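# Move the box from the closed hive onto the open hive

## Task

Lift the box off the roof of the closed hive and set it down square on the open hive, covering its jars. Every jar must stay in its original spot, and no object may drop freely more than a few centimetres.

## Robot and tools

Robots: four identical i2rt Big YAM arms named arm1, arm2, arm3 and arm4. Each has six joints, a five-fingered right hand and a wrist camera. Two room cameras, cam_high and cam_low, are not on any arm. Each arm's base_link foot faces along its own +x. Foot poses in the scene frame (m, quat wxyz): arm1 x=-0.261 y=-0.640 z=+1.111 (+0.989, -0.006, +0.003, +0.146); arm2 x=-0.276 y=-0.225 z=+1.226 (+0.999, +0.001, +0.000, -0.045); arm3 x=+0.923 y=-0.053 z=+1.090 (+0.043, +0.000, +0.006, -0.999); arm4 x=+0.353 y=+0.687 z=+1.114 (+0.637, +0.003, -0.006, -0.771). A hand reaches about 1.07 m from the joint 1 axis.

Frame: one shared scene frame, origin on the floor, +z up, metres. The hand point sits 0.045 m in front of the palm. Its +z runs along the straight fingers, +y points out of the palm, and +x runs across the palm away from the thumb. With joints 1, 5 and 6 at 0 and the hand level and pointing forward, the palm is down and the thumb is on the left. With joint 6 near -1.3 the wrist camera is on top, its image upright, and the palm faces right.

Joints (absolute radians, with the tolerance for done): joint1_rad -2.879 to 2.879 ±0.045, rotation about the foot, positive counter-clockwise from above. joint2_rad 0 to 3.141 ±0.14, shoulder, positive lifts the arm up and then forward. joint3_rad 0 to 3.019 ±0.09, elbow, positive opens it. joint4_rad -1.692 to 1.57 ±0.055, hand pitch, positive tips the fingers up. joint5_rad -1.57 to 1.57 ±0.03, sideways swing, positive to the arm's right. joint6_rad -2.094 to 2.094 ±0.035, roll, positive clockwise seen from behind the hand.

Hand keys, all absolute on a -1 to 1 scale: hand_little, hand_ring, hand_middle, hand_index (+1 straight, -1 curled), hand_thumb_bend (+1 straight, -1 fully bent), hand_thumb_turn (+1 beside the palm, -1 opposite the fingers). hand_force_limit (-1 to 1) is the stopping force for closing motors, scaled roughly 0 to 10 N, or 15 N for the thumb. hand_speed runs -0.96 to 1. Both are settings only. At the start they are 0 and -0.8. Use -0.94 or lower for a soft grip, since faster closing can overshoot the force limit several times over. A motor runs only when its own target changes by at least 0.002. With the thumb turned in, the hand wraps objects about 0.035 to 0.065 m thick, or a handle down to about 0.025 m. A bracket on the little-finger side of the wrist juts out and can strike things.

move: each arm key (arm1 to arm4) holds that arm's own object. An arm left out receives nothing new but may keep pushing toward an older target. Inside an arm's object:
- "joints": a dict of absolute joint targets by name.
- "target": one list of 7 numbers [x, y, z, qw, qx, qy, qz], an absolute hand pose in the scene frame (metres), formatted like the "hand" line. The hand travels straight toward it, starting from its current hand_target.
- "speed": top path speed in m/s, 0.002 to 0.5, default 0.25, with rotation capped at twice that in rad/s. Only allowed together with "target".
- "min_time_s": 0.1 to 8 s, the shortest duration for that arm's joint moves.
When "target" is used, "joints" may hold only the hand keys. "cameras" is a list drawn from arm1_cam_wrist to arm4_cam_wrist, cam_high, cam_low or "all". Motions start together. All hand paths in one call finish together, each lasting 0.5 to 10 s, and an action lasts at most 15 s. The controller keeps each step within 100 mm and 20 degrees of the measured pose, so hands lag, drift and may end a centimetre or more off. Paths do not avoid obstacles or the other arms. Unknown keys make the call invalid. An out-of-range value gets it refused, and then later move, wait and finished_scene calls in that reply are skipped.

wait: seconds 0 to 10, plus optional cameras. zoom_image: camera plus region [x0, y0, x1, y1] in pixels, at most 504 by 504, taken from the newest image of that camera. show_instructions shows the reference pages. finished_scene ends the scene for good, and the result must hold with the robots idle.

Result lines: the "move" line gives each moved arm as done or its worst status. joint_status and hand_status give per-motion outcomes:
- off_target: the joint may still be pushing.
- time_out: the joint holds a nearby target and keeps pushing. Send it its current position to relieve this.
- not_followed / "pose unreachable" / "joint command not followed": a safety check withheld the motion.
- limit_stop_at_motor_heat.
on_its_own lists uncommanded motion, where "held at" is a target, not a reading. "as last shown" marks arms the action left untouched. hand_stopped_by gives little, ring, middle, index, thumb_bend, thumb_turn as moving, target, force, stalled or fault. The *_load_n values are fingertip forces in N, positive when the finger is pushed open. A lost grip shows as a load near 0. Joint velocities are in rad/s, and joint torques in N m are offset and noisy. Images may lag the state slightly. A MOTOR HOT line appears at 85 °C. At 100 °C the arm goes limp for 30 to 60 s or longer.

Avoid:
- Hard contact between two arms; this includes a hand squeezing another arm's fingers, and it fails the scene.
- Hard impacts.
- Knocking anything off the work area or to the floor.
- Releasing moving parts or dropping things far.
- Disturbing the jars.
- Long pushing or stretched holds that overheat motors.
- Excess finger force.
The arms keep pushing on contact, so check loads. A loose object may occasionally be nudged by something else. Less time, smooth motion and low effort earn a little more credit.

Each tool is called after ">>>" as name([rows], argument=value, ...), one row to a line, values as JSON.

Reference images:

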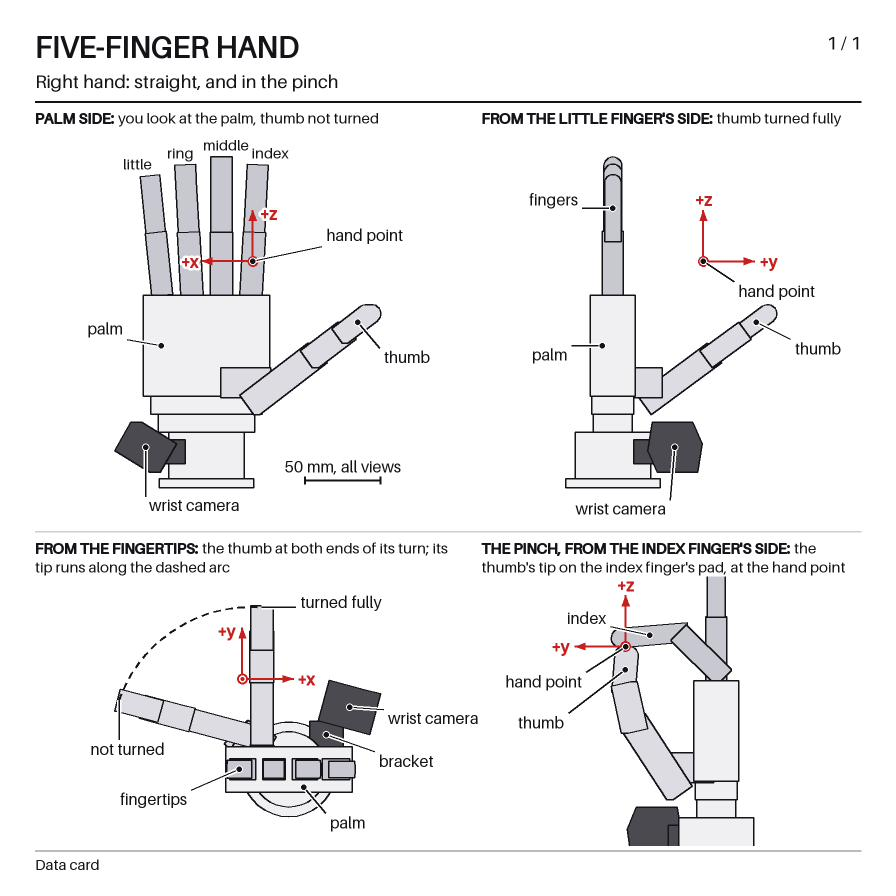

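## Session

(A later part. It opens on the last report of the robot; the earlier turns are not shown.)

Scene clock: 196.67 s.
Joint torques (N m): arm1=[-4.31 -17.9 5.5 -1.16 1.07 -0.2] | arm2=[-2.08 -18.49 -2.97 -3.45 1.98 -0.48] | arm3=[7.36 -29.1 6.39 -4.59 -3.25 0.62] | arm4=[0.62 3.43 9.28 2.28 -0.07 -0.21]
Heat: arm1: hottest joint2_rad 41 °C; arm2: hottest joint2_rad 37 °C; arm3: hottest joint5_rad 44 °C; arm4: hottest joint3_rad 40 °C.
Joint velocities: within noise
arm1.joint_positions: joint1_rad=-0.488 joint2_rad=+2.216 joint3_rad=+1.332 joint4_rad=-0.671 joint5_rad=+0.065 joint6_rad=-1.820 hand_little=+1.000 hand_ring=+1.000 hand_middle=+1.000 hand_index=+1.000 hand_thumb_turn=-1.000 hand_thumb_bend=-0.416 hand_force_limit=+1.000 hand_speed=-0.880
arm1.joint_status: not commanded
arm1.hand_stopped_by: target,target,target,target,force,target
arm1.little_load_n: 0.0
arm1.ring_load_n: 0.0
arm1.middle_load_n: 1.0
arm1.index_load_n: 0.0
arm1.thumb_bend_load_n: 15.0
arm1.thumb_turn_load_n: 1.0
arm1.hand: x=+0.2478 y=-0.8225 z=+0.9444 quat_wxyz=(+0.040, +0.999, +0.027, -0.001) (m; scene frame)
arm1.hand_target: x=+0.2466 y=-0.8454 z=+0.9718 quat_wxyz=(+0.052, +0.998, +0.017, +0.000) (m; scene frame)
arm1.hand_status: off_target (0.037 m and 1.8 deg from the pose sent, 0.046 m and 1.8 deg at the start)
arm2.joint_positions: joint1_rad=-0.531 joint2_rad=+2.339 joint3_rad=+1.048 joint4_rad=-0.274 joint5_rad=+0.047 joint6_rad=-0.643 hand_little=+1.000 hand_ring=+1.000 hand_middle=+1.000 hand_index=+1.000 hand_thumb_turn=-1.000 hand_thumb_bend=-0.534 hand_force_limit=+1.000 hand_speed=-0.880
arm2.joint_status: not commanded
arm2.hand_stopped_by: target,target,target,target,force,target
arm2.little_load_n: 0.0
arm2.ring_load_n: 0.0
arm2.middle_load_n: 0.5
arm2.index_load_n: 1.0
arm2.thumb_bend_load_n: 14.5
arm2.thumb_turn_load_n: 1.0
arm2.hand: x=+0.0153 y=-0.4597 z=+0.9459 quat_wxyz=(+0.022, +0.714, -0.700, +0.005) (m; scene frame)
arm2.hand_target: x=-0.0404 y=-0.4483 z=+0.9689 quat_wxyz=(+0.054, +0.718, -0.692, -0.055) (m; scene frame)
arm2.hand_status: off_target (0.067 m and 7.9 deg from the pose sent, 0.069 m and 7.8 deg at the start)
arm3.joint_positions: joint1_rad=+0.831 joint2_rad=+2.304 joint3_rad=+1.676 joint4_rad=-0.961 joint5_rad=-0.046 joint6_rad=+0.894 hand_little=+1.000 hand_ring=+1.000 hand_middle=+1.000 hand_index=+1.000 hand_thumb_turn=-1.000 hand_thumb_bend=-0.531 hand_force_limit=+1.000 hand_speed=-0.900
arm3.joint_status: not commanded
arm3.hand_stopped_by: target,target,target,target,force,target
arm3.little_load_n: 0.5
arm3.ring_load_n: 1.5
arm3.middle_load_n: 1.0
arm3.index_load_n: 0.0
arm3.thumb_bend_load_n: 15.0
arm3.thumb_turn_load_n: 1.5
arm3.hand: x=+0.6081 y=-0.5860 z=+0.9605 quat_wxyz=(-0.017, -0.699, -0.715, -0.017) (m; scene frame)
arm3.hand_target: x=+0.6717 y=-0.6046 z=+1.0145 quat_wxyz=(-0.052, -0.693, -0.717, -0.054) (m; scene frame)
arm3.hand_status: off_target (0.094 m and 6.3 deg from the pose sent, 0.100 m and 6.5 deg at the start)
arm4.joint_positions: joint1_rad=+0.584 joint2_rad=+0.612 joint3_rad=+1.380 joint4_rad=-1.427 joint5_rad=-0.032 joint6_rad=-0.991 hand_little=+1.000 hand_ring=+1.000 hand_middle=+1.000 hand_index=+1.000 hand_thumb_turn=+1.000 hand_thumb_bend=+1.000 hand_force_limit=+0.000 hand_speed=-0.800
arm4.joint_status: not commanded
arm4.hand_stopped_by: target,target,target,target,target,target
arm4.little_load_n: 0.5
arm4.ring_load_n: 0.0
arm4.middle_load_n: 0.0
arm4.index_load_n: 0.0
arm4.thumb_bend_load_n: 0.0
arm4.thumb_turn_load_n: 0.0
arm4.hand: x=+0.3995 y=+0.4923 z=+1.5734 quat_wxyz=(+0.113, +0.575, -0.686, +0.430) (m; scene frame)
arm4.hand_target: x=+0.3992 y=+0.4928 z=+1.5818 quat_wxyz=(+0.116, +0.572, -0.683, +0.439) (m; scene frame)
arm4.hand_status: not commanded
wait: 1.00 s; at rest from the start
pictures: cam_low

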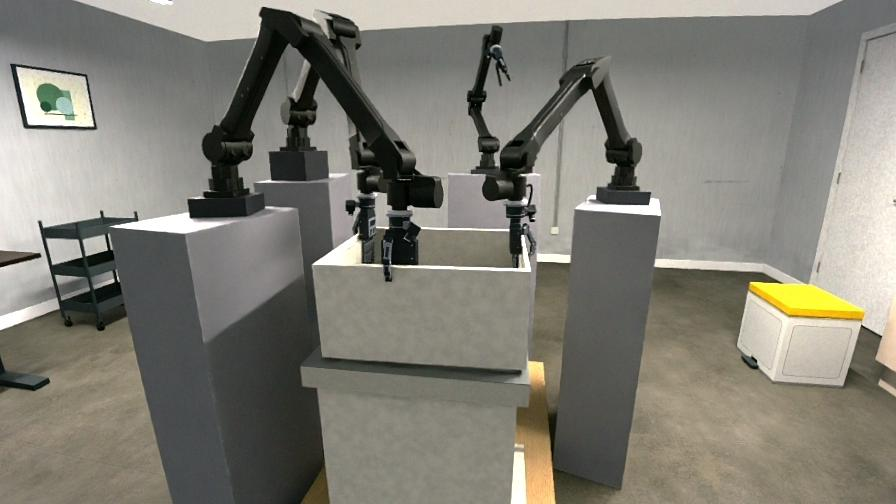

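>>> move(arm1={"target": [0.247, -0.846, 1.005, 0.0523, 0.9984, 0.0175, 0], "speed": 0.03}, arm2={"target": [-0.045, -0.450, 1.000, 0.0564, 0.7173, -0.6925, -0.0545], "speed": 0.03}, arm3={"target": [0.677, -0.604, 1.048, 0.0545, 0.6925, 0.7173, 0.0564], "speed": 0.03}, cameras=["cam_low"])

>>> zoom_image(camera="cam_low", region=[290, 200, 550, 400])

Scene clock: 199.27 s.
Joint torques (N m): arm1=[-4.19 -18.02 5.89 -1.16 1.06 -0.19] | arm2=[-2.2 -18.43 -2.48 -3.58 1.99 -0.46] | arm3=[6.42 -29.16 7.12 -4.67 -3.23 0.57] | arm4=[0.32 3.02 9.28 2.24 -0.05 -0.19]
Heat: arm1: hottest joint2_rad 41 °C; arm2: hottest joint2_rad 37 °C; arm3: hottest joint5_rad 45 °C; arm4: hottest joint3_rad 40 °C.
move: arm1 off_target; arm2 off_target; arm3 off_target
Joint velocities: within noise
arm1.joint_positions: joint1_rad=-0.489 joint2_rad=+2.160 joint3_rad=+1.332 joint4_rad=-0.733 joint5_rad=+0.065 joint6_rad=-1.821 hand_little=+1.000 hand_ring=+1.000 hand_middle=+1.000 hand_index=+1.000 hand_thumb_turn=-1.000 hand_thumb_bend=-0.416 hand_force_limit=+1.000 hand_speed=-0.880
arm1.joint_status: not commanded
arm1.hand_stopped_by: target,target,target,target,force,target
arm1.little_load_n: 0.0
arm1.ring_load_n: 0.0
arm1.middle_load_n: 1.0
arm1.index_load_n: 0.0
arm1.thumb_bend_load_n: 15.0
arm1.thumb_turn_load_n: 1.0
arm1.hand: x=+0.2471 y=-0.8227 z=+0.9738 quat_wxyz=(+0.039, +0.999, +0.027, -0.005) (m; scene frame)
arm1.hand_target: x=+0.2465 y=-0.8455 z=+1.0036 quat_wxyz=(+0.052, +0.998, +0.017, +0.000) (m; scene frame)
arm1.hand_status: off_target (0.039 m and 2.0 deg from the pose sent, 0.065 m and 1.8 deg at the start)
arm2.joint_positions: joint1_rad=-0.531 joint2_rad=+2.267 joint3_rad=+1.023 joint4_rad=-0.320 joint5_rad=+0.047 joint6_rad=-0.643 hand_little=+1.000 hand_ring=+1.000 hand_middle=+1.000 hand_index=+1.000 hand_thumb_turn=-1.000 hand_thumb_bend=-0.534 hand_force_limit=+1.000 hand_speed=-0.880
arm2.joint_status: not commanded
arm2.hand_stopped_by: target,target,target,target,force,target
arm2.little_load_n: 0.0
arm2.ring_load_n: 0.0
arm2.middle_load_n: 0.5
arm2.index_load_n: 0.5
arm2.thumb_bend_load_n: 14.0
arm2.thumb_turn_load_n: 0.5
arm2.hand: x=+0.0155 y=-0.4597 z=+0.9731 quat_wxyz=(+0.022, +0.714, -0.699, +0.005) (m; scene frame)
arm2.hand_target: x=-0.0402 y=-0.4484 z=+0.9957 quat_wxyz=(+0.054, +0.718, -0.692, -0.054) (m; scene frame)
arm2.hand_status: off_target (0.067 m and 8.0 deg from the pose sent, 0.082 m and 8.0 deg at the start)
arm3.joint_positions: joint1_rad=+0.831 joint2_rad=+2.261 joint3_rad=+1.676 joint4_rad=-1.005 joint5_rad=-0.045 joint6_rad=+0.893 hand_little=+1.000 hand_ring=+1.000 hand_middle=+1.000 hand_index=+1.000 hand_thumb_turn=-1.000 hand_thumb_bend=-0.531 hand_force_limit=+1.000 hand_speed=-0.900
arm3.joint_status: not commanded
arm3.hand_stopped_by: target,target,target,target,force,target
arm3.little_load_n: 0.5
arm3.ring_load_n: 1.5
arm3.middle_load_n: 1.5
arm3.index_load_n: 0.0
arm3.thumb_bend_load_n: 15.0
arm3.thumb_turn_load_n: 1.5
arm3.hand: x=+0.6087 y=-0.5850 z=+0.9868 quat_wxyz=(-0.016, -0.699, -0.715, -0.017) (m; scene frame)
arm3.hand_target: x=+0.6718 y=-0.6026 z=+1.0418 quat_wxyz=(-0.052, -0.693, -0.717, -0.054) (m; scene frame)
arm3.hand_status: off_target (0.094 m and 6.3 deg from the pose sent, 0.113 m and 6.3 deg at the start)
arm4: as last shown
arm4.little_load_n: -0.5
pictures: cam_low

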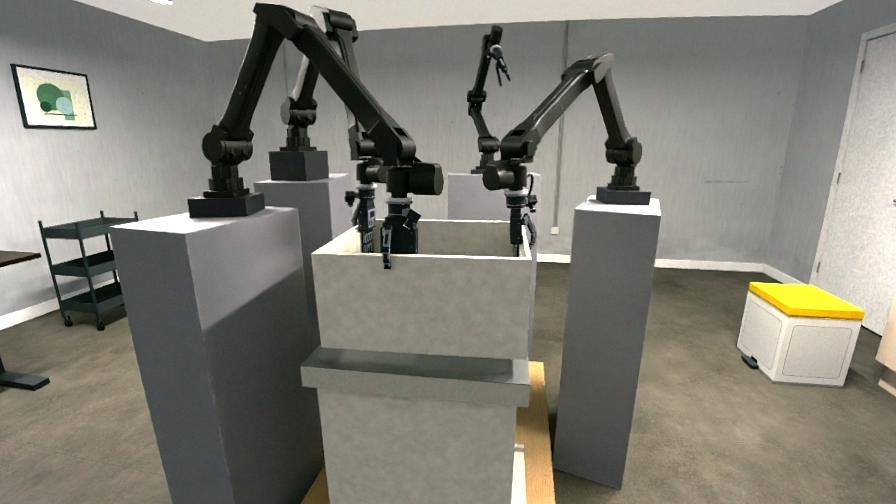

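Scaled by 1.938 from the camera's 896x504 image, which has a finer 1280x720 frame.

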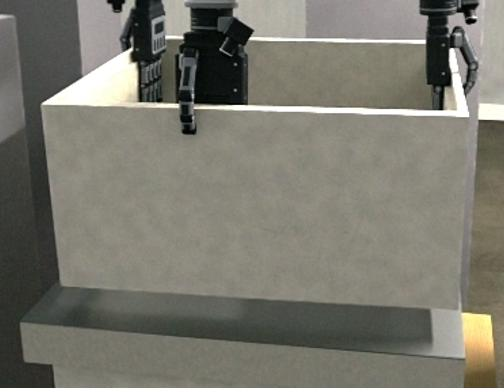

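>>> move(arm1={"target": [0.247, -0.846, 1.067, 0.0523, 0.9984, 0.0175, 0], "speed": 0.04}, arm2={"target": [-0.045, -0.450, 1.062, 0.0564, 0.7173, -0.6925, -0.0545], "speed": 0.04}, arm3={"target": [0.677, -0.604, 1.110, 0.0545, 0.6925, 0.7173, 0.0564], "speed": 0.04}, cameras=["cam_low"])

Scene clock: 202.17 s.
Joint torques (N m): arm1=[-4.37 -17.61 8.06 -1.33 1.13 -0.19] | arm2=[-2.2 -18.37 -0.87 -3.88 1.95 -0.45] | arm3=[7.88 -27.99 8.36 -5 -3.5 0.63] | arm4=[0.62 2.96 9.29 2.3 -0.09 -0.2]
Heat: arm1: hottest joint2_rad 42 °C; arm2: hottest joint2_rad 37 °C; arm3: hottest joint5_rad 46 °C; arm4: hottest joint3_rad 40 °C.
move: arm1 off_target; arm2 off_target; arm3 off_target
Joint velocities: within noise
arm1.joint_positions: joint1_rad=-0.489 joint2_rad=+2.053 joint3_rad=+1.332 joint4_rad=-0.857 joint5_rad=+0.064 joint6_rad=-1.821 hand_little=+1.000 hand_ring=+1.000 hand_middle=+1.000 hand_index=+1.000 hand_thumb_turn=-1.000 hand_thumb_bend=-0.416 hand_force_limit=+1.000 hand_speed=-0.880
arm1.joint_status: not commanded
arm1.hand_stopped_by: target,target,target,target,force,target
arm1.little_load_n: 0.0
arm1.ring_load_n: 0.0
arm1.middle_load_n: 1.0
arm1.index_load_n: 0.0
arm1.thumb_bend_load_n: 15.5
arm1.thumb_turn_load_n: 1.5
arm1.hand: x=+0.2404 y=-0.8206 z=+1.0300 quat_wxyz=(+0.036, +0.999, +0.027, -0.013) (m; scene frame)
arm1.hand_target: x=+0.2459 y=-0.8453 z=+1.0658 quat_wxyz=(+0.053, +0.998, +0.017, +0.000) (m; scene frame)
arm1.hand_status: off_target (0.045 m and 2.6 deg from the pose sent, 0.096 m and 2.0 deg at the start)
arm2.joint_positions: joint1_rad=-0.531 joint2_rad=+2.108 joint3_rad=+0.977 joint4_rad=-0.443 joint5_rad=+0.048 joint6_rad=-0.643 hand_little=+1.000 hand_ring=+1.000 hand_middle=+1.000 hand_index=+1.000 hand_thumb_turn=-1.000 hand_thumb_bend=-0.534 hand_force_limit=+1.000 hand_speed=-0.880
arm2.joint_status: not commanded
arm2.hand_stopped_by: target,target,target,target,force,target
arm2.little_load_n: 0.0
arm2.ring_load_n: 0.0
arm2.middle_load_n: 0.5
arm2.index_load_n: 1.5
arm2.thumb_bend_load_n: 15.0
arm2.thumb_turn_load_n: 1.0
arm2.hand: x=+0.0109 y=-0.4571 z=+1.0335 quat_wxyz=(+0.023, +0.714, -0.699, +0.001) (m; scene frame)
arm2.hand_target: x=-0.0403 y=-0.4487 z=+1.0572 quat_wxyz=(+0.054, +0.718, -0.692, -0.054) (m; scene frame)
arm2.hand_status: off_target (0.063 m and 7.4 deg from the pose sent, 0.108 m and 8.0 deg at the start)
arm3.joint_positions: joint1_rad=+0.825 joint2_rad=+2.193 joint3_rad=+1.714 joint4_rad=-1.117 joint5_rad=-0.037 joint6_rad=+0.892 hand_little=+1.000 hand_ring=+1.000 hand_middle=+1.000 hand_index=+1.000 hand_thumb_turn=-1.000 hand_thumb_bend=-0.531 hand_force_limit=+1.000 hand_speed=-0.900
arm3.joint_status: not commanded
arm3.hand_stopped_by: target,target,target,target,force,target
arm3.little_load_n: 0.5
arm3.ring_load_n: 2.0
arm3.middle_load_n: 2.0
arm3.index_load_n: 0.0
arm3.thumb_bend_load_n: 17.0
arm3.thumb_turn_load_n: 1.5
arm3.hand: x=+0.6033 y=-0.5843 z=+1.0412 quat_wxyz=(-0.013, -0.701, -0.713, -0.019) (m; scene frame)
arm3.hand_target: x=+0.6693 y=-0.6019 z=+1.1017 quat_wxyz=(-0.052, -0.693, -0.717, -0.054) (m; scene frame)
arm3.hand_status: off_target (0.103 m and 6.5 deg from the pose sent, 0.142 m and 6.3 deg at the start; pose on its path clipped on 39 of 70 steps)
arm4: as last shown
arm4.little_load_n: 0.0
pictures: cam_low

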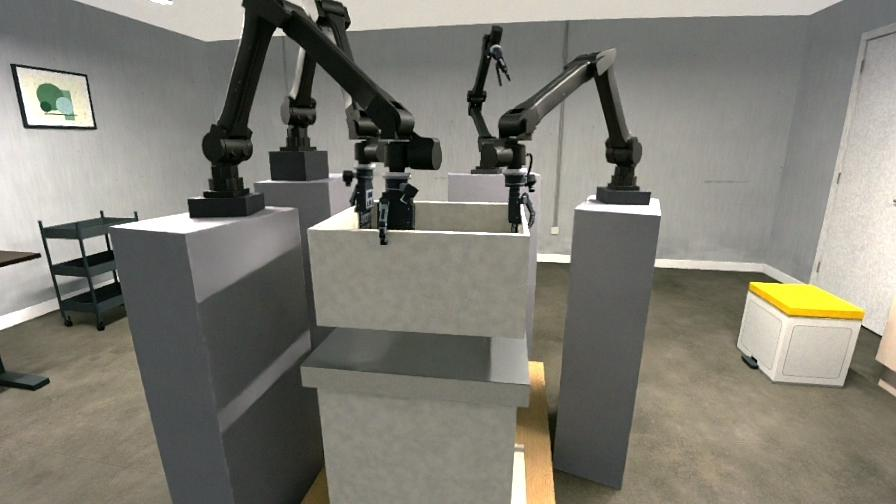

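>>> move(arm1={"target": [0.247, -0.846, 1.140, 0.0523, 0.9984, 0.0175, 0], "speed": 0.035}, arm2={"target": [-0.045, -0.450, 1.127, 0.0564, 0.7173, -0.6925, -0.0545], "speed": 0.035}, arm3={"target": [0.674, -0.604, 1.177, 0.0545, 0.6925, 0.7173, 0.0564], "speed": 0.035}, cameras=["cam_low", "cam_high"])

Scene clock: 205.23 s.
Joint torques (N m): arm1=[-4.07 -17.67 10.62 -1.13 1.17 -0.22] | arm2=[-1.79 -17.79 0.99 -4.19 1.93 -0.46] | arm3=[6.3 -28.51 9.74 -5.09 -3.68 0.46] | arm4=[0.5 3.31 9.36 2.33 -0.05 -0.19]
Heat: arm1: hottest joint2_rad 42 °C; arm2: hottest joint2_rad 37 °C; arm3: hottest joint5_rad 48 °C; arm4: hottest joint3_rad 40 °C.
move: arm1 off_target; arm2 off_target; arm3 off_target
Joint velocities: within noise
arm1.joint_positions: joint1_rad=-0.493 joint2_rad=+1.955 joint3_rad=+1.362 joint4_rad=-1.024 joint5_rad=+0.064 joint6_rad=-1.821 hand_little=+1.000 hand_ring=+1.000 hand_middle=+1.000 hand_index=+1.000 hand_thumb_turn=-1.000 hand_thumb_bend=-0.416 hand_force_limit=+1.000 hand_speed=-0.880
arm1.joint_status: not commanded
arm1.hand_stopped_by: target,target,target,target,force,target
arm1.little_load_n: 0.0
arm1.ring_load_n: 0.0
arm1.middle_load_n: 1.0
arm1.index_load_n: 0.0
arm1.thumb_bend_load_n: 15.0
arm1.thumb_turn_load_n: 1.5
arm1.hand: x=+0.2287 y=-0.8192 z=+1.0910 quat_wxyz=(+0.032, +0.999, +0.026, -0.032) (m; scene frame)
arm1.hand_target: x=+0.2444 y=-0.8452 z=+1.1392 quat_wxyz=(+0.053, +0.998, +0.017, +0.000) (m; scene frame)
arm1.hand_status: off_target (0.059 m and 4.5 deg from the pose sent, 0.113 m and 2.6 deg at the start)
arm2.joint_positions: joint1_rad=-0.535 joint2_rad=+1.949 joint3_rad=+0.958 joint4_rad=-0.593 joint5_rad=+0.050 joint6_rad=-0.643 hand_little=+1.000 hand_ring=+1.000 hand_middle=+1.000 hand_index=+1.000 hand_thumb_turn=-1.000 hand_thumb_bend=-0.534 hand_force_limit=+1.000 hand_speed=-0.880
arm2.joint_status: not commanded
arm2.hand_stopped_by: target,target,target,target,force,target
arm2.little_load_n: 0.0
arm2.ring_load_n: 0.0
arm2.middle_load_n: 0.5
arm2.index_load_n: 1.5
arm2.thumb_bend_load_n: 15.5
arm2.thumb_turn_load_n: 1.5
arm2.hand: x=+0.0058 y=-0.4555 z=+1.0965 quat_wxyz=(+0.025, +0.713, -0.701, -0.004) (m; scene frame)
arm2.hand_target: x=-0.0407 y=-0.4491 z=+1.1218 quat_wxyz=(+0.054, +0.718, -0.692, -0.054) (m; scene frame)
arm2.hand_status: off_target (0.059 m and 6.9 deg from the pose sent, 0.109 m and 7.4 deg at the start)
arm3.joint_positions: joint1_rad=+0.813 joint2_rad=+2.151 joint3_rad=+1.797 joint4_rad=-1.253 joint5_rad=-0.033 joint6_rad=+0.888 hand_little=+1.000 hand_ring=+1.000 hand_middle=+1.000 hand_index=+1.000 hand_thumb_turn=-1.000 hand_thumb_bend=-0.529 hand_force_limit=+1.000 hand_speed=-0.900
arm3.joint_status: not commanded
arm3.hand_stopped_by: target,target,target,target,force,target
arm3.little_load_n: 0.0
arm3.ring_load_n: 2.0
arm3.middle_load_n: 2.5
arm3.index_load_n: 0.0
arm3.thumb_bend_load_n: 22.5
arm3.thumb_turn_load_n: 1.5
arm3.hand: x=+0.5935 y=-0.5840 z=+1.0959 quat_wxyz=(-0.010, -0.703, -0.711, -0.024) (m; scene frame)
arm3.hand_target: x=+0.6574 y=-0.5998 z=+1.1599 quat_wxyz=(-0.052, -0.693, -0.717, -0.054) (m; scene frame)
arm3.hand_status: off_target (0.116 m and 6.5 deg from the pose sent, 0.154 m and 6.5 deg at the start; pose on its path clipped on 74 of 84 steps)
arm4: as last shown
pictures: cam_high, cam_low

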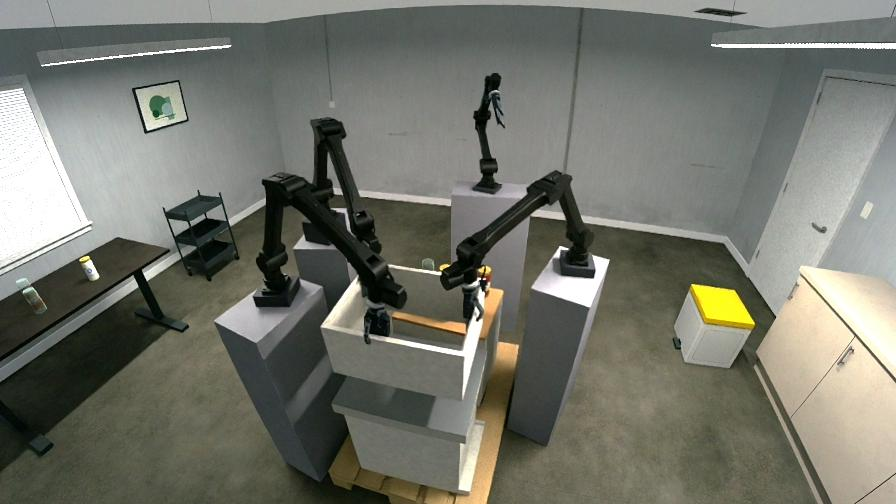

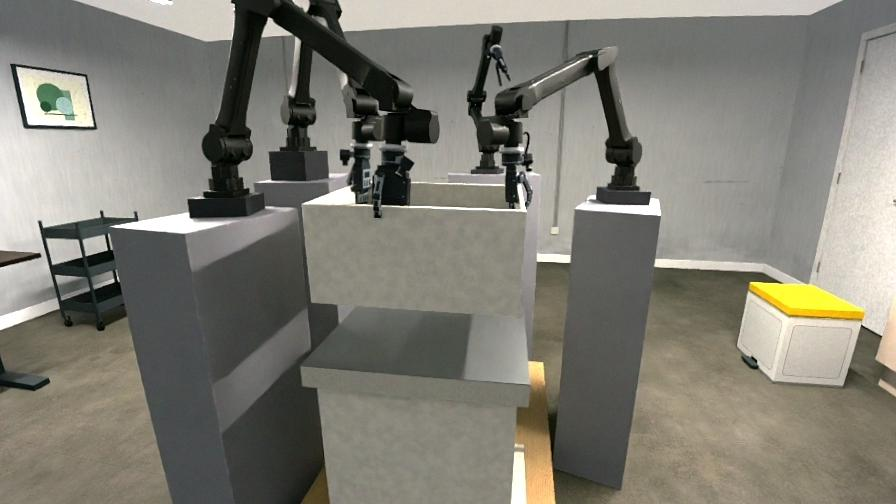

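>>> move(arm1={"target": [0.250, -0.846, 1.152, 0.0523, 0.9984, 0.0175, 0], "speed": 0.03}, arm2={"target": [-0.038, -0.450, 1.130, 0.0564, 0.7173, -0.6925, -0.0545], "speed": 0.03}, arm3={"target": [0.656, -0.602, 1.182, 0.0545, 0.6925, 0.7173, 0.0564], "speed": 0.03}, cameras=["cam_low", "cam_high"])

Scene clock: 207.43 s.
Joint torques (N m): arm1=[-4.07 -17.85 11.07 -0.83 1.21 -0.16] | arm2=[-1.03 -16.85 2.35 -4.48 2.06 -0.39] | arm3=[6.24 -29.51 10.67 -5.22 -3.44 0.36] | arm4=[0.67 3.37 9.33 2.29 -0.08 -0.21]
Heat: arm1: hottest joint2_rad 42 °C; arm2: hottest joint2_rad 37 °C; arm3: hottest joint5_rad 49 °C; arm4: hottest joint3_rad 40 °C.
move: arm1 off_target; arm2 off_target; arm3 off_target
Joint velocities: within noise
arm1.joint_positions: joint1_rad=-0.494 joint2_rad=+1.948 joint3_rad=+1.379 joint4_rad=-1.060 joint5_rad=+0.063 joint6_rad=-1.822 hand_little=+1.000 hand_ring=+1.000 hand_middle=+1.000 hand_index=+1.000 hand_thumb_turn=-1.000 hand_thumb_bend=-0.416 hand_force_limit=+1.000 hand_speed=-0.880
arm1.joint_status: not commanded
arm1.hand_stopped_by: target,target,target,target,force,target
arm1.little_load_n: 0.0
arm1.ring_load_n: 0.0
arm1.middle_load_n: 1.5
arm1.index_load_n: 0.5
arm1.thumb_bend_load_n: 12.5
arm1.thumb_turn_load_n: 2.0
arm1.hand: x=+0.2285 y=-0.8197 z=+1.1009 quat_wxyz=(+0.030, +0.999, +0.026, -0.037) (m; scene frame)
arm1.hand_target: x=+0.2469 y=-0.8450 z=+1.1515 quat_wxyz=(+0.053, +0.998, +0.017, +0.000) (m; scene frame)
arm1.hand_status: off_target (0.061 m and 5.1 deg from the pose sent, 0.070 m and 4.5 deg at the start)
arm2.joint_positions: joint1_rad=-0.535 joint2_rad=+1.937 joint3_rad=+0.958 joint4_rad=-0.603 joint5_rad=+0.046 joint6_rad=-0.643 hand_little=+1.000 hand_ring=+1.000 hand_middle=+1.000 hand_index=+1.000 hand_thumb_turn=-1.000 hand_thumb_bend=-0.533 hand_force_limit=+1.000 hand_speed=-0.880
arm2.joint_status: not commanded
arm2.hand_stopped_by: target,target,target,target,force,target
arm2.little_load_n: 0.0
arm2.ring_load_n: 0.0
arm2.middle_load_n: 1.0
arm2.index_load_n: 2.0
arm2.thumb_bend_load_n: 18.0
arm2.thumb_turn_load_n: 1.5
arm2.hand: x=+0.0067 y=-0.4552 z=+1.1014 quat_wxyz=(+0.023, +0.713, -0.701, -0.003) (m; scene frame)
arm2.hand_target: x=-0.0344 y=-0.4497 z=+1.1262 quat_wxyz=(+0.054, +0.718, -0.692, -0.053) (m; scene frame)
arm2.hand_status: off_target (0.053 m and 7.1 deg from the pose sent, 0.055 m and 6.9 deg at the start)
arm3.joint_positions: joint1_rad=+0.813 joint2_rad=+2.151 joint3_rad=+1.827 joint4_rad=-1.296 joint5_rad=-0.039 joint6_rad=+0.886 hand_little=+1.000 hand_ring=+1.000 hand_middle=+1.000 hand_index=+1.000 hand_thumb_turn=-1.000 hand_thumb_bend=-0.529 hand_force_limit=+1.000 hand_speed=-0.900
arm3.joint_status: not commanded
arm3.hand_stopped_by: target,target,target,target,force,target
arm3.little_load_n: 0.0
arm3.ring_load_n: 2.0
arm3.middle_load_n: 2.5
arm3.index_load_n: 0.5
arm3.thumb_bend_load_n: 23.5
arm3.thumb_turn_load_n: 1.0
arm3.hand: x=+0.5939 y=-0.5851 z=+1.1076 quat_wxyz=(-0.012, -0.702, -0.711, -0.031) (m; scene frame)
arm3.hand_target: x=+0.6516 y=-0.6005 z=+1.1761 quat_wxyz=(-0.053, -0.693, -0.717, -0.053) (m; scene frame)
arm3.hand_status: off_target (0.098 m and 5.9 deg from the pose sent, 0.108 m and 6.5 deg at the start; pose on its path clipped on 12 of 39 steps)
arm4: as last shown
pictures: cam_high, cam_low

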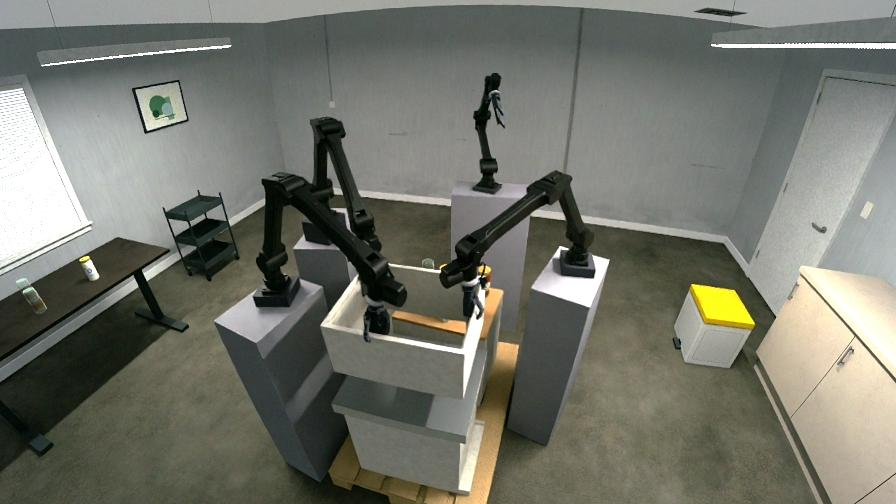

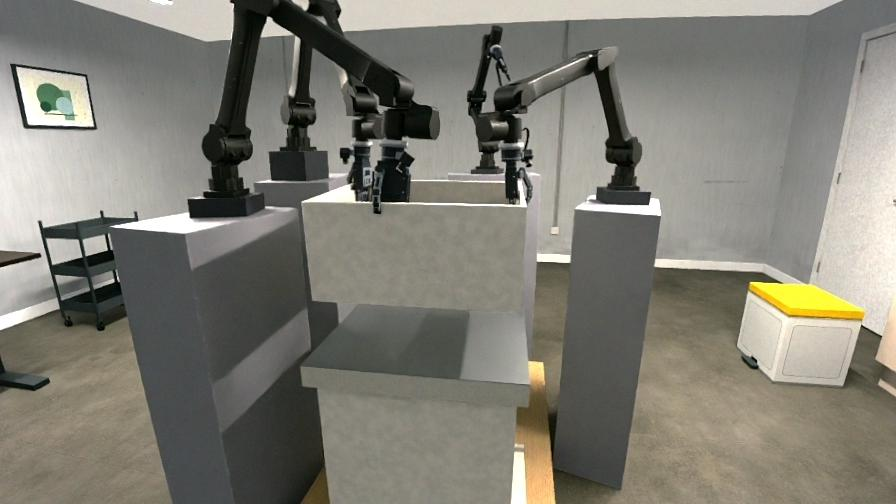

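>>> move(arm1={"target": [0.250, -0.846, 1.154, 0.0523, 0.9980, 0.0175, 0.0300], "speed": 0.03, "joints": {"hand_thumb_bend": -0.93}}, arm2={"target": [-0.038, -0.450, 1.129, 0.0564, 0.7173, -0.6925, -0.0545], "speed": 0.03}, arm3={"target": [0.654, -0.601, 1.186, 0.0423, 0.6933, 0.7181, 0.0438], "speed": 0.03}, cameras=["cam_low", "arm4_cam_wrist"])

Scene clock: 210.53 s.
Joint torques (N m): arm1=[-3.96 -18.32 8.42 1.11 1.14 -0.18] | arm2=[-1.08 -16.85 2.17 -4.38 2 -0.38] | arm3=[7.06 -29.57 9.77 -4.25 -2.71 0.44] | arm4=[0.5 3.02 9.32 2.26 -0.05 -0.19]
Heat: arm1: hottest joint2_rad 42 °C; arm2: hottest joint5_rad 38 °C; arm3: hottest joint5_rad 50 °C; arm4: hottest joint3_rad 40 °C.
move: arm1 off_target; arm2 off_target; arm3 off_target
Joint velocities: within noise
arm1.joint_positions: joint1_rad=-0.501 joint2_rad=+1.920 joint3_rad=+1.369 joint4_rad=-1.040 joint5_rad=+0.050 joint6_rad=-1.829 hand_little=+1.000 hand_ring=+1.000 hand_middle=+1.000 hand_index=+1.000 hand_thumb_turn=-1.000 hand_thumb_bend=-0.420 hand_force_limit=+1.000 hand_speed=-0.880
arm1.joint_status: hand_thumb_bend off_target (ended at -0.420, target -0.930)
arm1.hand_stopped_by: target,target,target,target,force,target
arm1.little_load_n: 0.0
arm1.ring_load_n: 0.0
arm1.middle_load_n: 2.0
arm1.index_load_n: 0.0
arm1.thumb_bend_load_n: 10.5
arm1.thumb_turn_load_n: 1.0
arm1.hand: x=+0.2324 y=-0.8213 z=+1.1099 quat_wxyz=(+0.028, +0.999, +0.025, -0.018) (m; scene frame)
arm1.hand_target: x=+0.2479 y=-0.8452 z=+1.1539 quat_wxyz=(+0.053, +0.998, +0.017, +0.029) (m; scene frame)
arm1.hand_status: off_target (0.053 m and 6.2 deg from the pose sent, 0.063 m and 8.2 deg at the start)
arm2.joint_positions: joint1_rad=-0.535 joint2_rad=+1.937 joint3_rad=+0.960 joint4_rad=-0.603 joint5_rad=+0.047 joint6_rad=-0.644 hand_little=+1.000 hand_ring=+1.000 hand_middle=+1.000 hand_index=+1.000 hand_thumb_turn=-1.000 hand_thumb_bend=-0.533 hand_force_limit=+1.000 hand_speed=-0.880
arm2.joint_status: not commanded
arm2.hand_stopped_by: target,target,target,target,force,target
arm2.little_load_n: 0.0
arm2.ring_load_n: 0.0
arm2.middle_load_n: 1.5
arm2.index_load_n: 1.5
arm2.thumb_bend_load_n: 17.5
arm2.thumb_turn_load_n: 1.0
arm2.hand: x=+0.0076 y=-0.4563 z=+1.1018 quat_wxyz=(+0.023, +0.713, -0.700, -0.002) (m; scene frame)
arm2.hand_target: x=-0.0343 y=-0.4498 z=+1.1253 quat_wxyz=(+0.054, +0.718, -0.692, -0.053) (m; scene frame)
arm2.hand_status: off_target (0.053 m and 7.2 deg from the pose sent, 0.053 m and 7.1 deg at the start)
arm3.joint_positions: joint1_rad=+0.814 joint2_rad=+2.149 joint3_rad=+1.827 joint4_rad=-1.301 joint5_rad=-0.034 joint6_rad=+0.881 hand_little=+1.000 hand_ring=+1.000 hand_middle=+1.000 hand_index=+1.000 hand_thumb_turn=-1.000 hand_thumb_bend=-0.528 hand_force_limit=+1.000 hand_speed=-0.900
arm3.joint_status: not commanded
arm3.hand_stopped_by: target,target,target,target,force,target
arm3.little_load_n: 0.0
arm3.ring_load_n: 1.5
arm3.middle_load_n: 2.5
arm3.index_load_n: 0.5
arm3.thumb_bend_load_n: 23.5
arm3.thumb_turn_load_n: 1.0
arm3.hand: x=+0.5945 y=-0.5835 z=+1.1083 quat_wxyz=(-0.009, -0.700, -0.713, -0.032) (m; scene frame)
arm3.hand_target: x=+0.6501 y=-0.5990 z=+1.1791 quat_wxyz=(-0.042, -0.693, -0.718, -0.043) (m; scene frame)
arm3.hand_status: off_target (0.099 m and 4.1 deg from the pose sent, 0.100 m and 4.0 deg at the start)
arm4: as last shown
pictures: arm4_cam_wrist, cam_low

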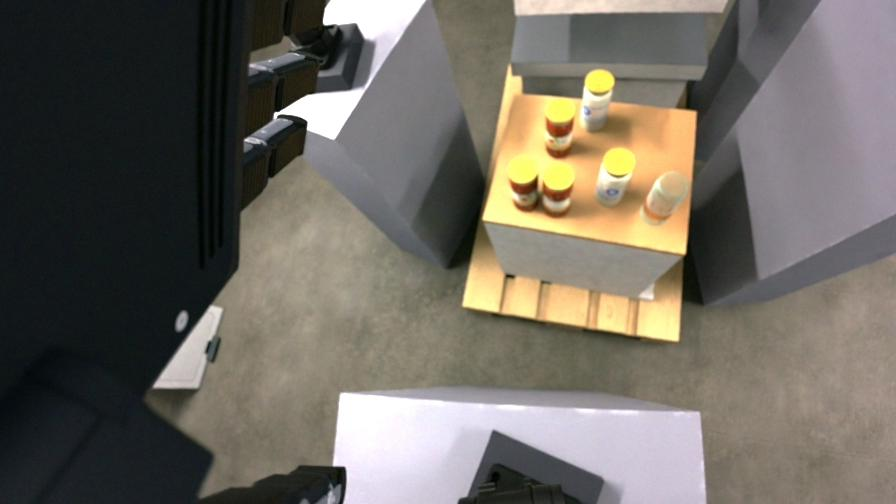

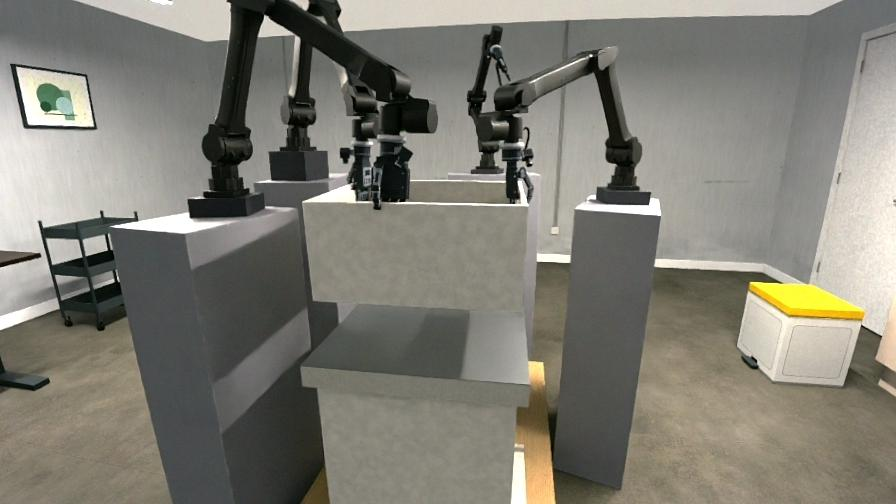

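>>> zoom_image(camera="cam_low", region=[290, 150, 550, 330])

Scaled by 1.938 from the camera's 896x504 image, which has a finer 1280x720 frame.

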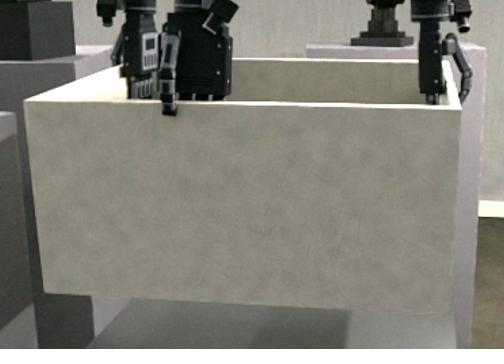

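>>> move(cameras=["cam_high", "cam_low", "arm1_cam_wrist", "arm2_cam_wrist", "arm3_cam_wrist"])

>>> zoom_image(camera="cam_high", region=[310, 240, 530, 420])

Scene clock: 211.27 s.
Joint torques (N m): arm1=[-3.9 -18.37 8.4 1.13 1.14 -0.17] | arm2=[-0.97 -16.67 2.18 -4.48 2 -0.38] | arm3=[6.83 -30.68 9.58 -4.41 -2.69 0.41] | arm4=[0.62 3.25 9.33 2.21 -0.06 -0.19]
Heat: arm1: hottest joint2_rad 42 °C; arm2: hottest joint5_rad 38 °C; arm3: hottest joint5_rad 50 °C; arm4: hottest joint3_rad 40 °C.
Joint velocities: within noise
arm1.joint_positions: joint1_rad=-0.501 joint2_rad=+1.920 joint3_rad=+1.369 joint4_rad=-1.040 joint5_rad=+0.050 joint6_rad=-1.829 hand_little=+1.000 hand_ring=+1.000 hand_middle=+1.000 hand_index=+1.000 hand_thumb_turn=-1.000 hand_thumb_bend=-0.420 hand_force_limit=+1.000 hand_speed=-0.880
arm1.joint_status: hand_thumb_bend off_target (ended at -0.420, target -0.930)
arm1.hand_stopped_by: target,target,target,target,force,target
arm1.little_load_n: 0.0
arm1.ring_load_n: 0.0
arm1.middle_load_n: 1.5
arm1.index_load_n: 0.5
arm1.thumb_bend_load_n: 10.5
arm1.thumb_turn_load_n: 1.0
arm1.hand: x=+0.2324 y=-0.8213 z=+1.1099 quat_wxyz=(+0.028, +0.999, +0.025, -0.018) (m; scene frame)
arm1.hand_target: x=+0.2479 y=-0.8452 z=+1.1539 quat_wxyz=(+0.053, +0.998, +0.017, +0.029) (m; scene frame)
arm1.hand_status: off_target (0.053 m and 6.2 deg from the pose sent, 0.063 m and 8.2 deg at the start)
arm2.joint_positions: joint1_rad=-0.535 joint2_rad=+1.937 joint3_rad=+0.960 joint4_rad=-0.603 joint5_rad=+0.047 joint6_rad=-0.644 hand_little=+1.000 hand_ring=+1.000 hand_middle=+1.000 hand_index=+1.000 hand_thumb_turn=-1.000 hand_thumb_bend=-0.533 hand_force_limit=+1.000 hand_speed=-0.880
arm2.joint_status: not commanded
arm2.hand_stopped_by: target,target,target,target,force,target
arm2.little_load_n: 0.0
arm2.ring_load_n: 0.5
arm2.middle_load_n: 1.5
arm2.index_load_n: 1.5
arm2.thumb_bend_load_n: 17.5
arm2.thumb_turn_load_n: 1.0
arm2.hand: x=+0.0076 y=-0.4563 z=+1.1018 quat_wxyz=(+0.023, +0.713, -0.700, -0.002) (m; scene frame)
arm2.hand_target: x=-0.0343 y=-0.4498 z=+1.1253 quat_wxyz=(+0.054, +0.718, -0.692, -0.053) (m; scene frame)
arm2.hand_status: off_target (0.053 m and 7.2 deg from the pose sent, 0.053 m and 7.1 deg at the start)
arm3.joint_positions: joint1_rad=+0.814 joint2_rad=+2.149 joint3_rad=+1.827 joint4_rad=-1.301 joint5_rad=-0.034 joint6_rad=+0.881 hand_little=+1.000 hand_ring=+1.000 hand_middle=+1.000 hand_index=+1.000 hand_thumb_turn=-1.000 hand_thumb_bend=-0.528 hand_force_limit=+1.000 hand_speed=-0.900
arm3.joint_status: not commanded
arm3.hand_stopped_by: target,target,target,target,force,target
arm3.little_load_n: 0.0
arm3.ring_load_n: 1.5
arm3.middle_load_n: 2.5
arm3.index_load_n: 0.5
arm3.thumb_bend_load_n: 23.0
arm3.thumb_turn_load_n: 0.5
arm3.hand: x=+0.5945 y=-0.5835 z=+1.1083 quat_wxyz=(-0.009, -0.700, -0.713, -0.032) (m; scene frame)
arm3.hand_target: x=+0.6501 y=-0.5990 z=+1.1791 quat_wxyz=(-0.042, -0.693, -0.718, -0.043) (m; scene frame)
arm3.hand_status: off_target (0.099 m and 4.1 deg from the pose sent, 0.100 m and 4.0 deg at the start)
arm4.joint_positions: joint1_rad=+0.584 joint2_rad=+0.612 joint3_rad=+1.380 joint4_rad=-1.427 joint5_rad=-0.032 joint6_rad=-0.991 hand_little=+1.000 hand_ring=+1.000 hand_middle=+1.000 hand_index=+1.000 hand_thumb_turn=+1.000 hand_thumb_bend=+1.000 hand_force_limit=+0.000 hand_speed=-0.800
arm4.joint_status: not commanded
arm4.hand_stopped_by: target,target,target,target,target,target
arm4.little_load_n: 0.0
arm4.ring_load_n: 0.0
arm4.middle_load_n: 0.0
arm4.index_load_n: 0.0
arm4.thumb_bend_load_n: 0.0
arm4.thumb_turn_load_n: 0.0
arm4.hand: x=+0.3995 y=+0.4923 z=+1.5734 quat_wxyz=(+0.113, +0.575, -0.686, +0.430) (m; scene frame)
arm4.hand_target: x=+0.3992 y=+0.4928 z=+1.5818 quat_wxyz=(+0.116, +0.572, -0.683, +0.439) (m; scene frame)
arm4.hand_status: not commanded
pictures: arm1_cam_wrist, arm2_cam_wrist, arm3_cam_wrist, cam_high, cam_low
camera_calibration:
arm1_cam_wrist: T_world_to_cam=[[0.321735, -0.944645, 0.0642856, -0.923678], [-0.793481, -0.23196, 0.562656, -0.628946], [-0.516598, -0.232036, -0.824188, 0.956334], [0, 0, 0, 1]] pos_world=[0.292163, -0.796535, 1.20146]
arm2_cam_wrist: T_world_to_cam=[[-0.957061, -0.278522, 0.0803693, -0.208795], [-0.216727, 0.871601, 0.439706, -0.0765787], [-0.192518, 0.403407, -0.894539, 1.28579], [0, 0, 0, 1]] pos_world=[0.0311115, -0.510106, 1.20064]
arm3_cam_wrist: T_world_to_cam=[[0.941533, 0.316363, 0.115891, -0.512147], [0.198396, -0.798603, 0.568219, -1.22145], [0.272314, -0.512004, -0.814676, 0.558704], [0, 0, 0, 1]] pos_world=[0.572391, -0.527371, 1.20857]

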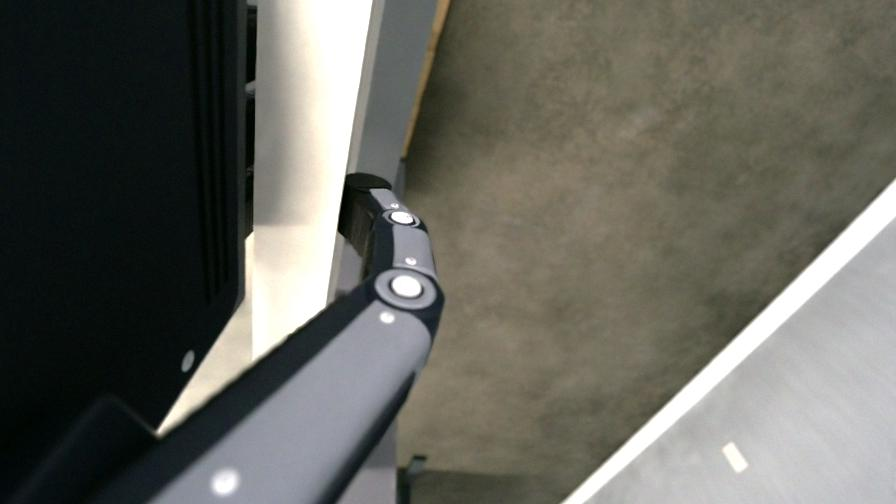

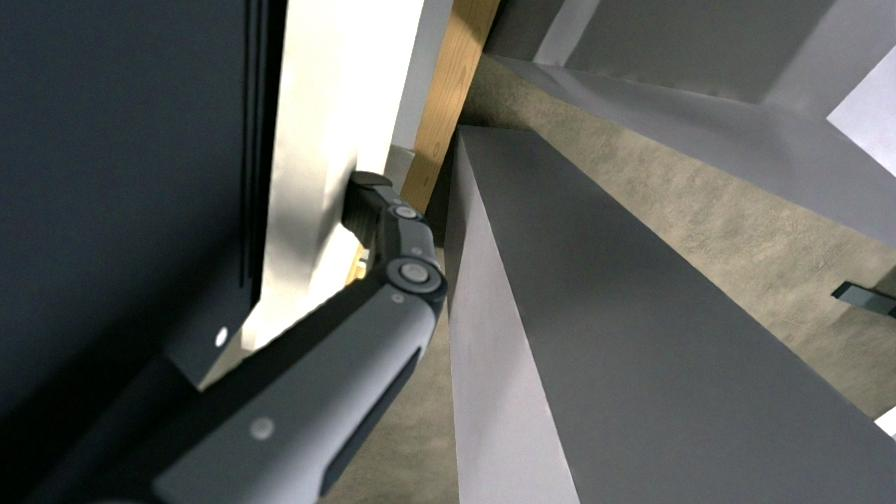

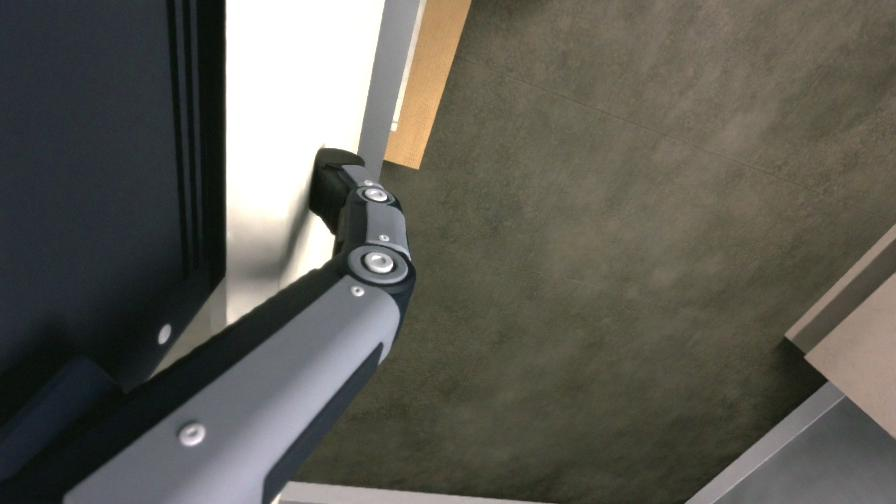

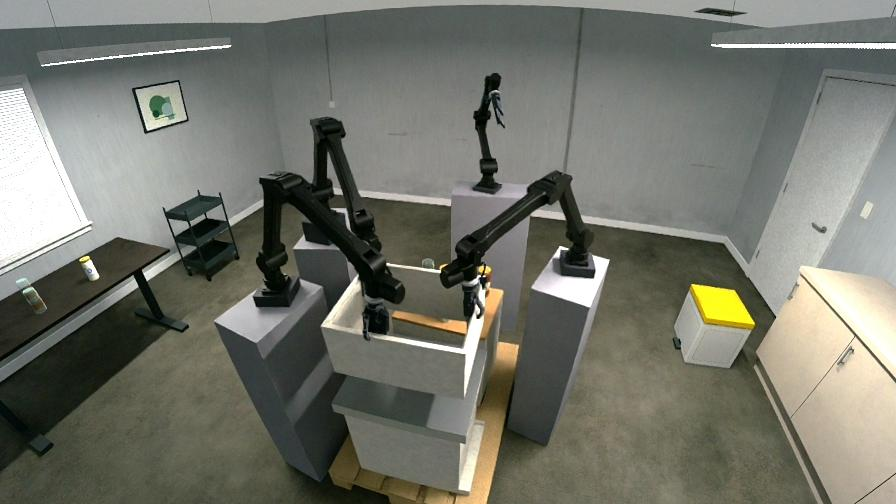

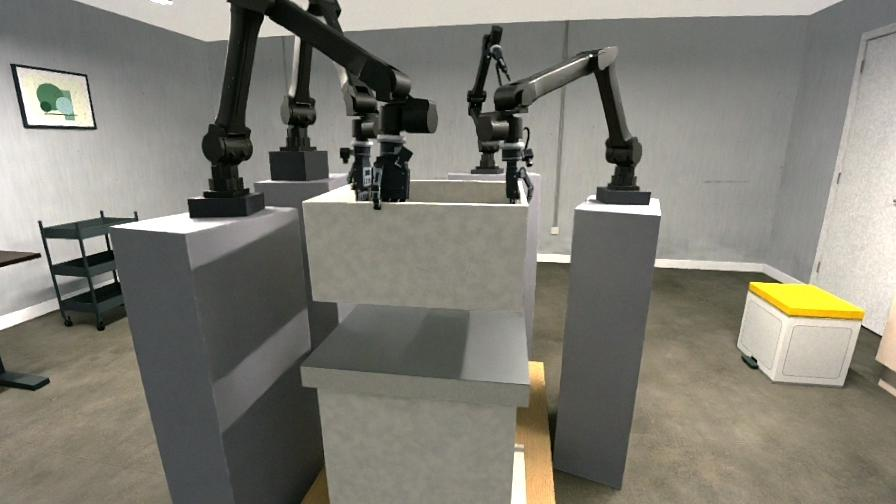

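Scaled by 2.291 from the camera's 896x504 image, which has a finer 1280x720 frame.

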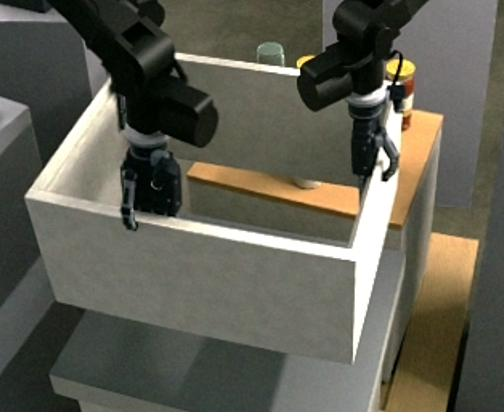

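>>> move(arm1={"target": [0.249, -0.800, 1.080, 0.0523, 0.9980, 0.0175, 0.0250], "speed": 0.05}, arm2={"target": [-0.040, -0.405, 1.060, 0.0564, 0.7173, -0.6925, -0.0545], "speed": 0.05}, arm3={"target": [0.658, -0.556, 1.108, 0.0423, 0.6933, 0.7181, 0.0438], "speed": 0.05}, cameras=["cam_low"])

Scene clock: 215.50 s.
Joint torques (N m): arm1=[-2.37 -14.92 6.91 0.88 1.73 0.16] | arm2=[0.09 -14.1 -1.1 -2.52 1.62 -0.17] | arm3=[5.42 -27.46 5.91 -3 -2.92 0.41] | arm4=[0.5 3.19 9.35 2.32 -0.07 -0.21]
Heat: arm1: hottest joint2_rad 42 °C; arm2: hottest joint5_rad 38 °C; arm3: hottest joint5_rad 50 °C; arm4: hottest joint3_rad 40 °C.
move: arm1 off_target; arm2 off_target; arm3 off_target
Joint velocities: within noise
arm1.joint_positions: joint1_rad=-0.437 joint2_rad=+1.964 joint3_rad=+1.294 joint4_rad=-0.872 joint5_rad=+0.040 joint6_rad=-1.781 hand_little=+1.000 hand_ring=+1.000 hand_middle=+1.000 hand_index=+1.000 hand_thumb_turn=-1.000 hand_thumb_bend=-0.420 hand_force_limit=+1.000 hand_speed=-0.880
arm1.joint_status: not commanded
arm1.hand_stopped_by: target,target,target,target,force,target
arm1.little_load_n: 0.0
arm1.ring_load_n: 0.0
arm1.middle_load_n: 2.0
arm1.index_load_n: 1.0
arm1.thumb_bend_load_n: 13.0
arm1.thumb_turn_load_n: 0.0
arm1.hand: x=+0.2419 y=-0.7876 z=+1.0623 quat_wxyz=(+0.028, +0.999, +0.033, +0.009) (m; scene frame)
arm1.hand_target: x=+0.2485 y=-0.7998 z=+1.0799 quat_wxyz=(+0.052, +0.998, +0.017, +0.025) (m; scene frame)
arm1.hand_status: off_target (0.023 m and 3.7 deg from the pose sent, 0.040 m and 5.7 deg at the start)
arm2.joint_positions: joint1_rad=-0.461 joint2_rad=+2.035 joint3_rad=+0.916 joint4_rad=-0.458 joint5_rad=+0.048 joint6_rad=-0.581 hand_little=+1.000 hand_ring=+1.000 hand_middle=+1.000 hand_index=+1.000 hand_thumb_turn=-1.000 hand_thumb_bend=-0.533 hand_force_limit=+1.000 hand_speed=-0.880
arm2.joint_status: not commanded
arm2.hand_stopped_by: target,target,target,target,force,target
arm2.little_load_n: 0.0
arm2.ring_load_n: 0.0
arm2.middle_load_n: 1.0
arm2.index_load_n: 1.0
arm2.thumb_bend_load_n: 15.0
arm2.thumb_turn_load_n: 0.5
arm2.hand: x=+0.0127 y=-0.4228 z=+1.0532 quat_wxyz=(+0.024, +0.717, -0.697, +0.001) (m; scene frame)
arm2.hand_target: x=-0.0371 y=-0.4052 z=+1.0594 quat_wxyz=(+0.055, +0.718, -0.692, -0.055) (m; scene frame)
arm2.hand_status: off_target (0.056 m and 7.4 deg from the pose sent, 0.081 m and 7.2 deg at the start)
arm3.joint_positions: joint1_rad=+0.791 joint2_rad=+2.105 joint3_rad=+1.608 joint4_rad=-1.118 joint5_rad=-0.023 joint6_rad=+0.846 hand_little=+1.000 hand_ring=+1.000 hand_middle=+1.000 hand_index=+1.000 hand_thumb_turn=-1.000 hand_thumb_bend=-0.528 hand_force_limit=+1.000 hand_speed=-0.900
arm3.joint_status: not commanded
arm3.hand_stopped_by: target,target,target,target,force,target
arm3.little_load_n: 0.0
arm3.ring_load_n: 2.0
arm3.middle_load_n: 2.0
arm3.index_load_n: 0.0
arm3.thumb_bend_load_n: 16.5
arm3.thumb_turn_load_n: 0.5
arm3.hand: x=+0.6060 y=-0.5433 z=+1.0583 quat_wxyz=(-0.005, -0.696, -0.717, -0.027) (m; scene frame)
arm3.hand_target: x=+0.6547 y=-0.5550 z=+1.1035 quat_wxyz=(-0.041, -0.693, -0.718, -0.045) (m; scene frame)
arm3.hand_status: off_target (0.073 m and 4.6 deg from the pose sent, 0.069 m and 4.1 deg at the start)
arm4: as last shown
pictures: cam_low

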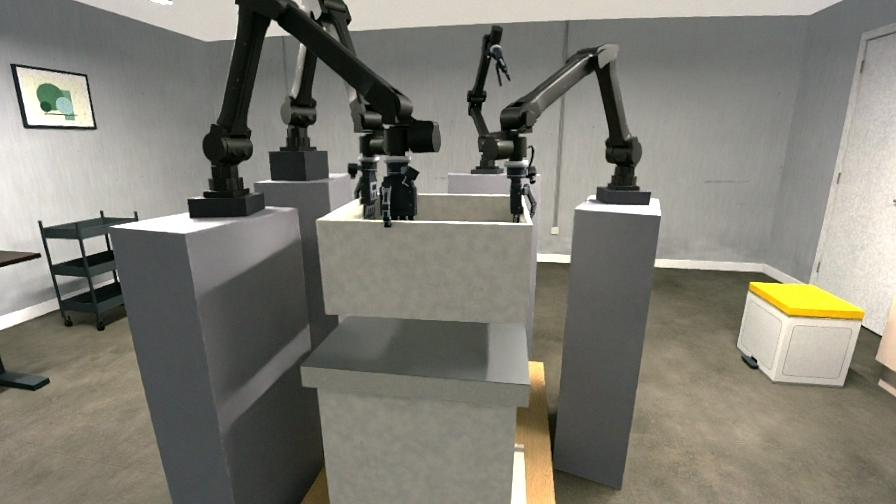

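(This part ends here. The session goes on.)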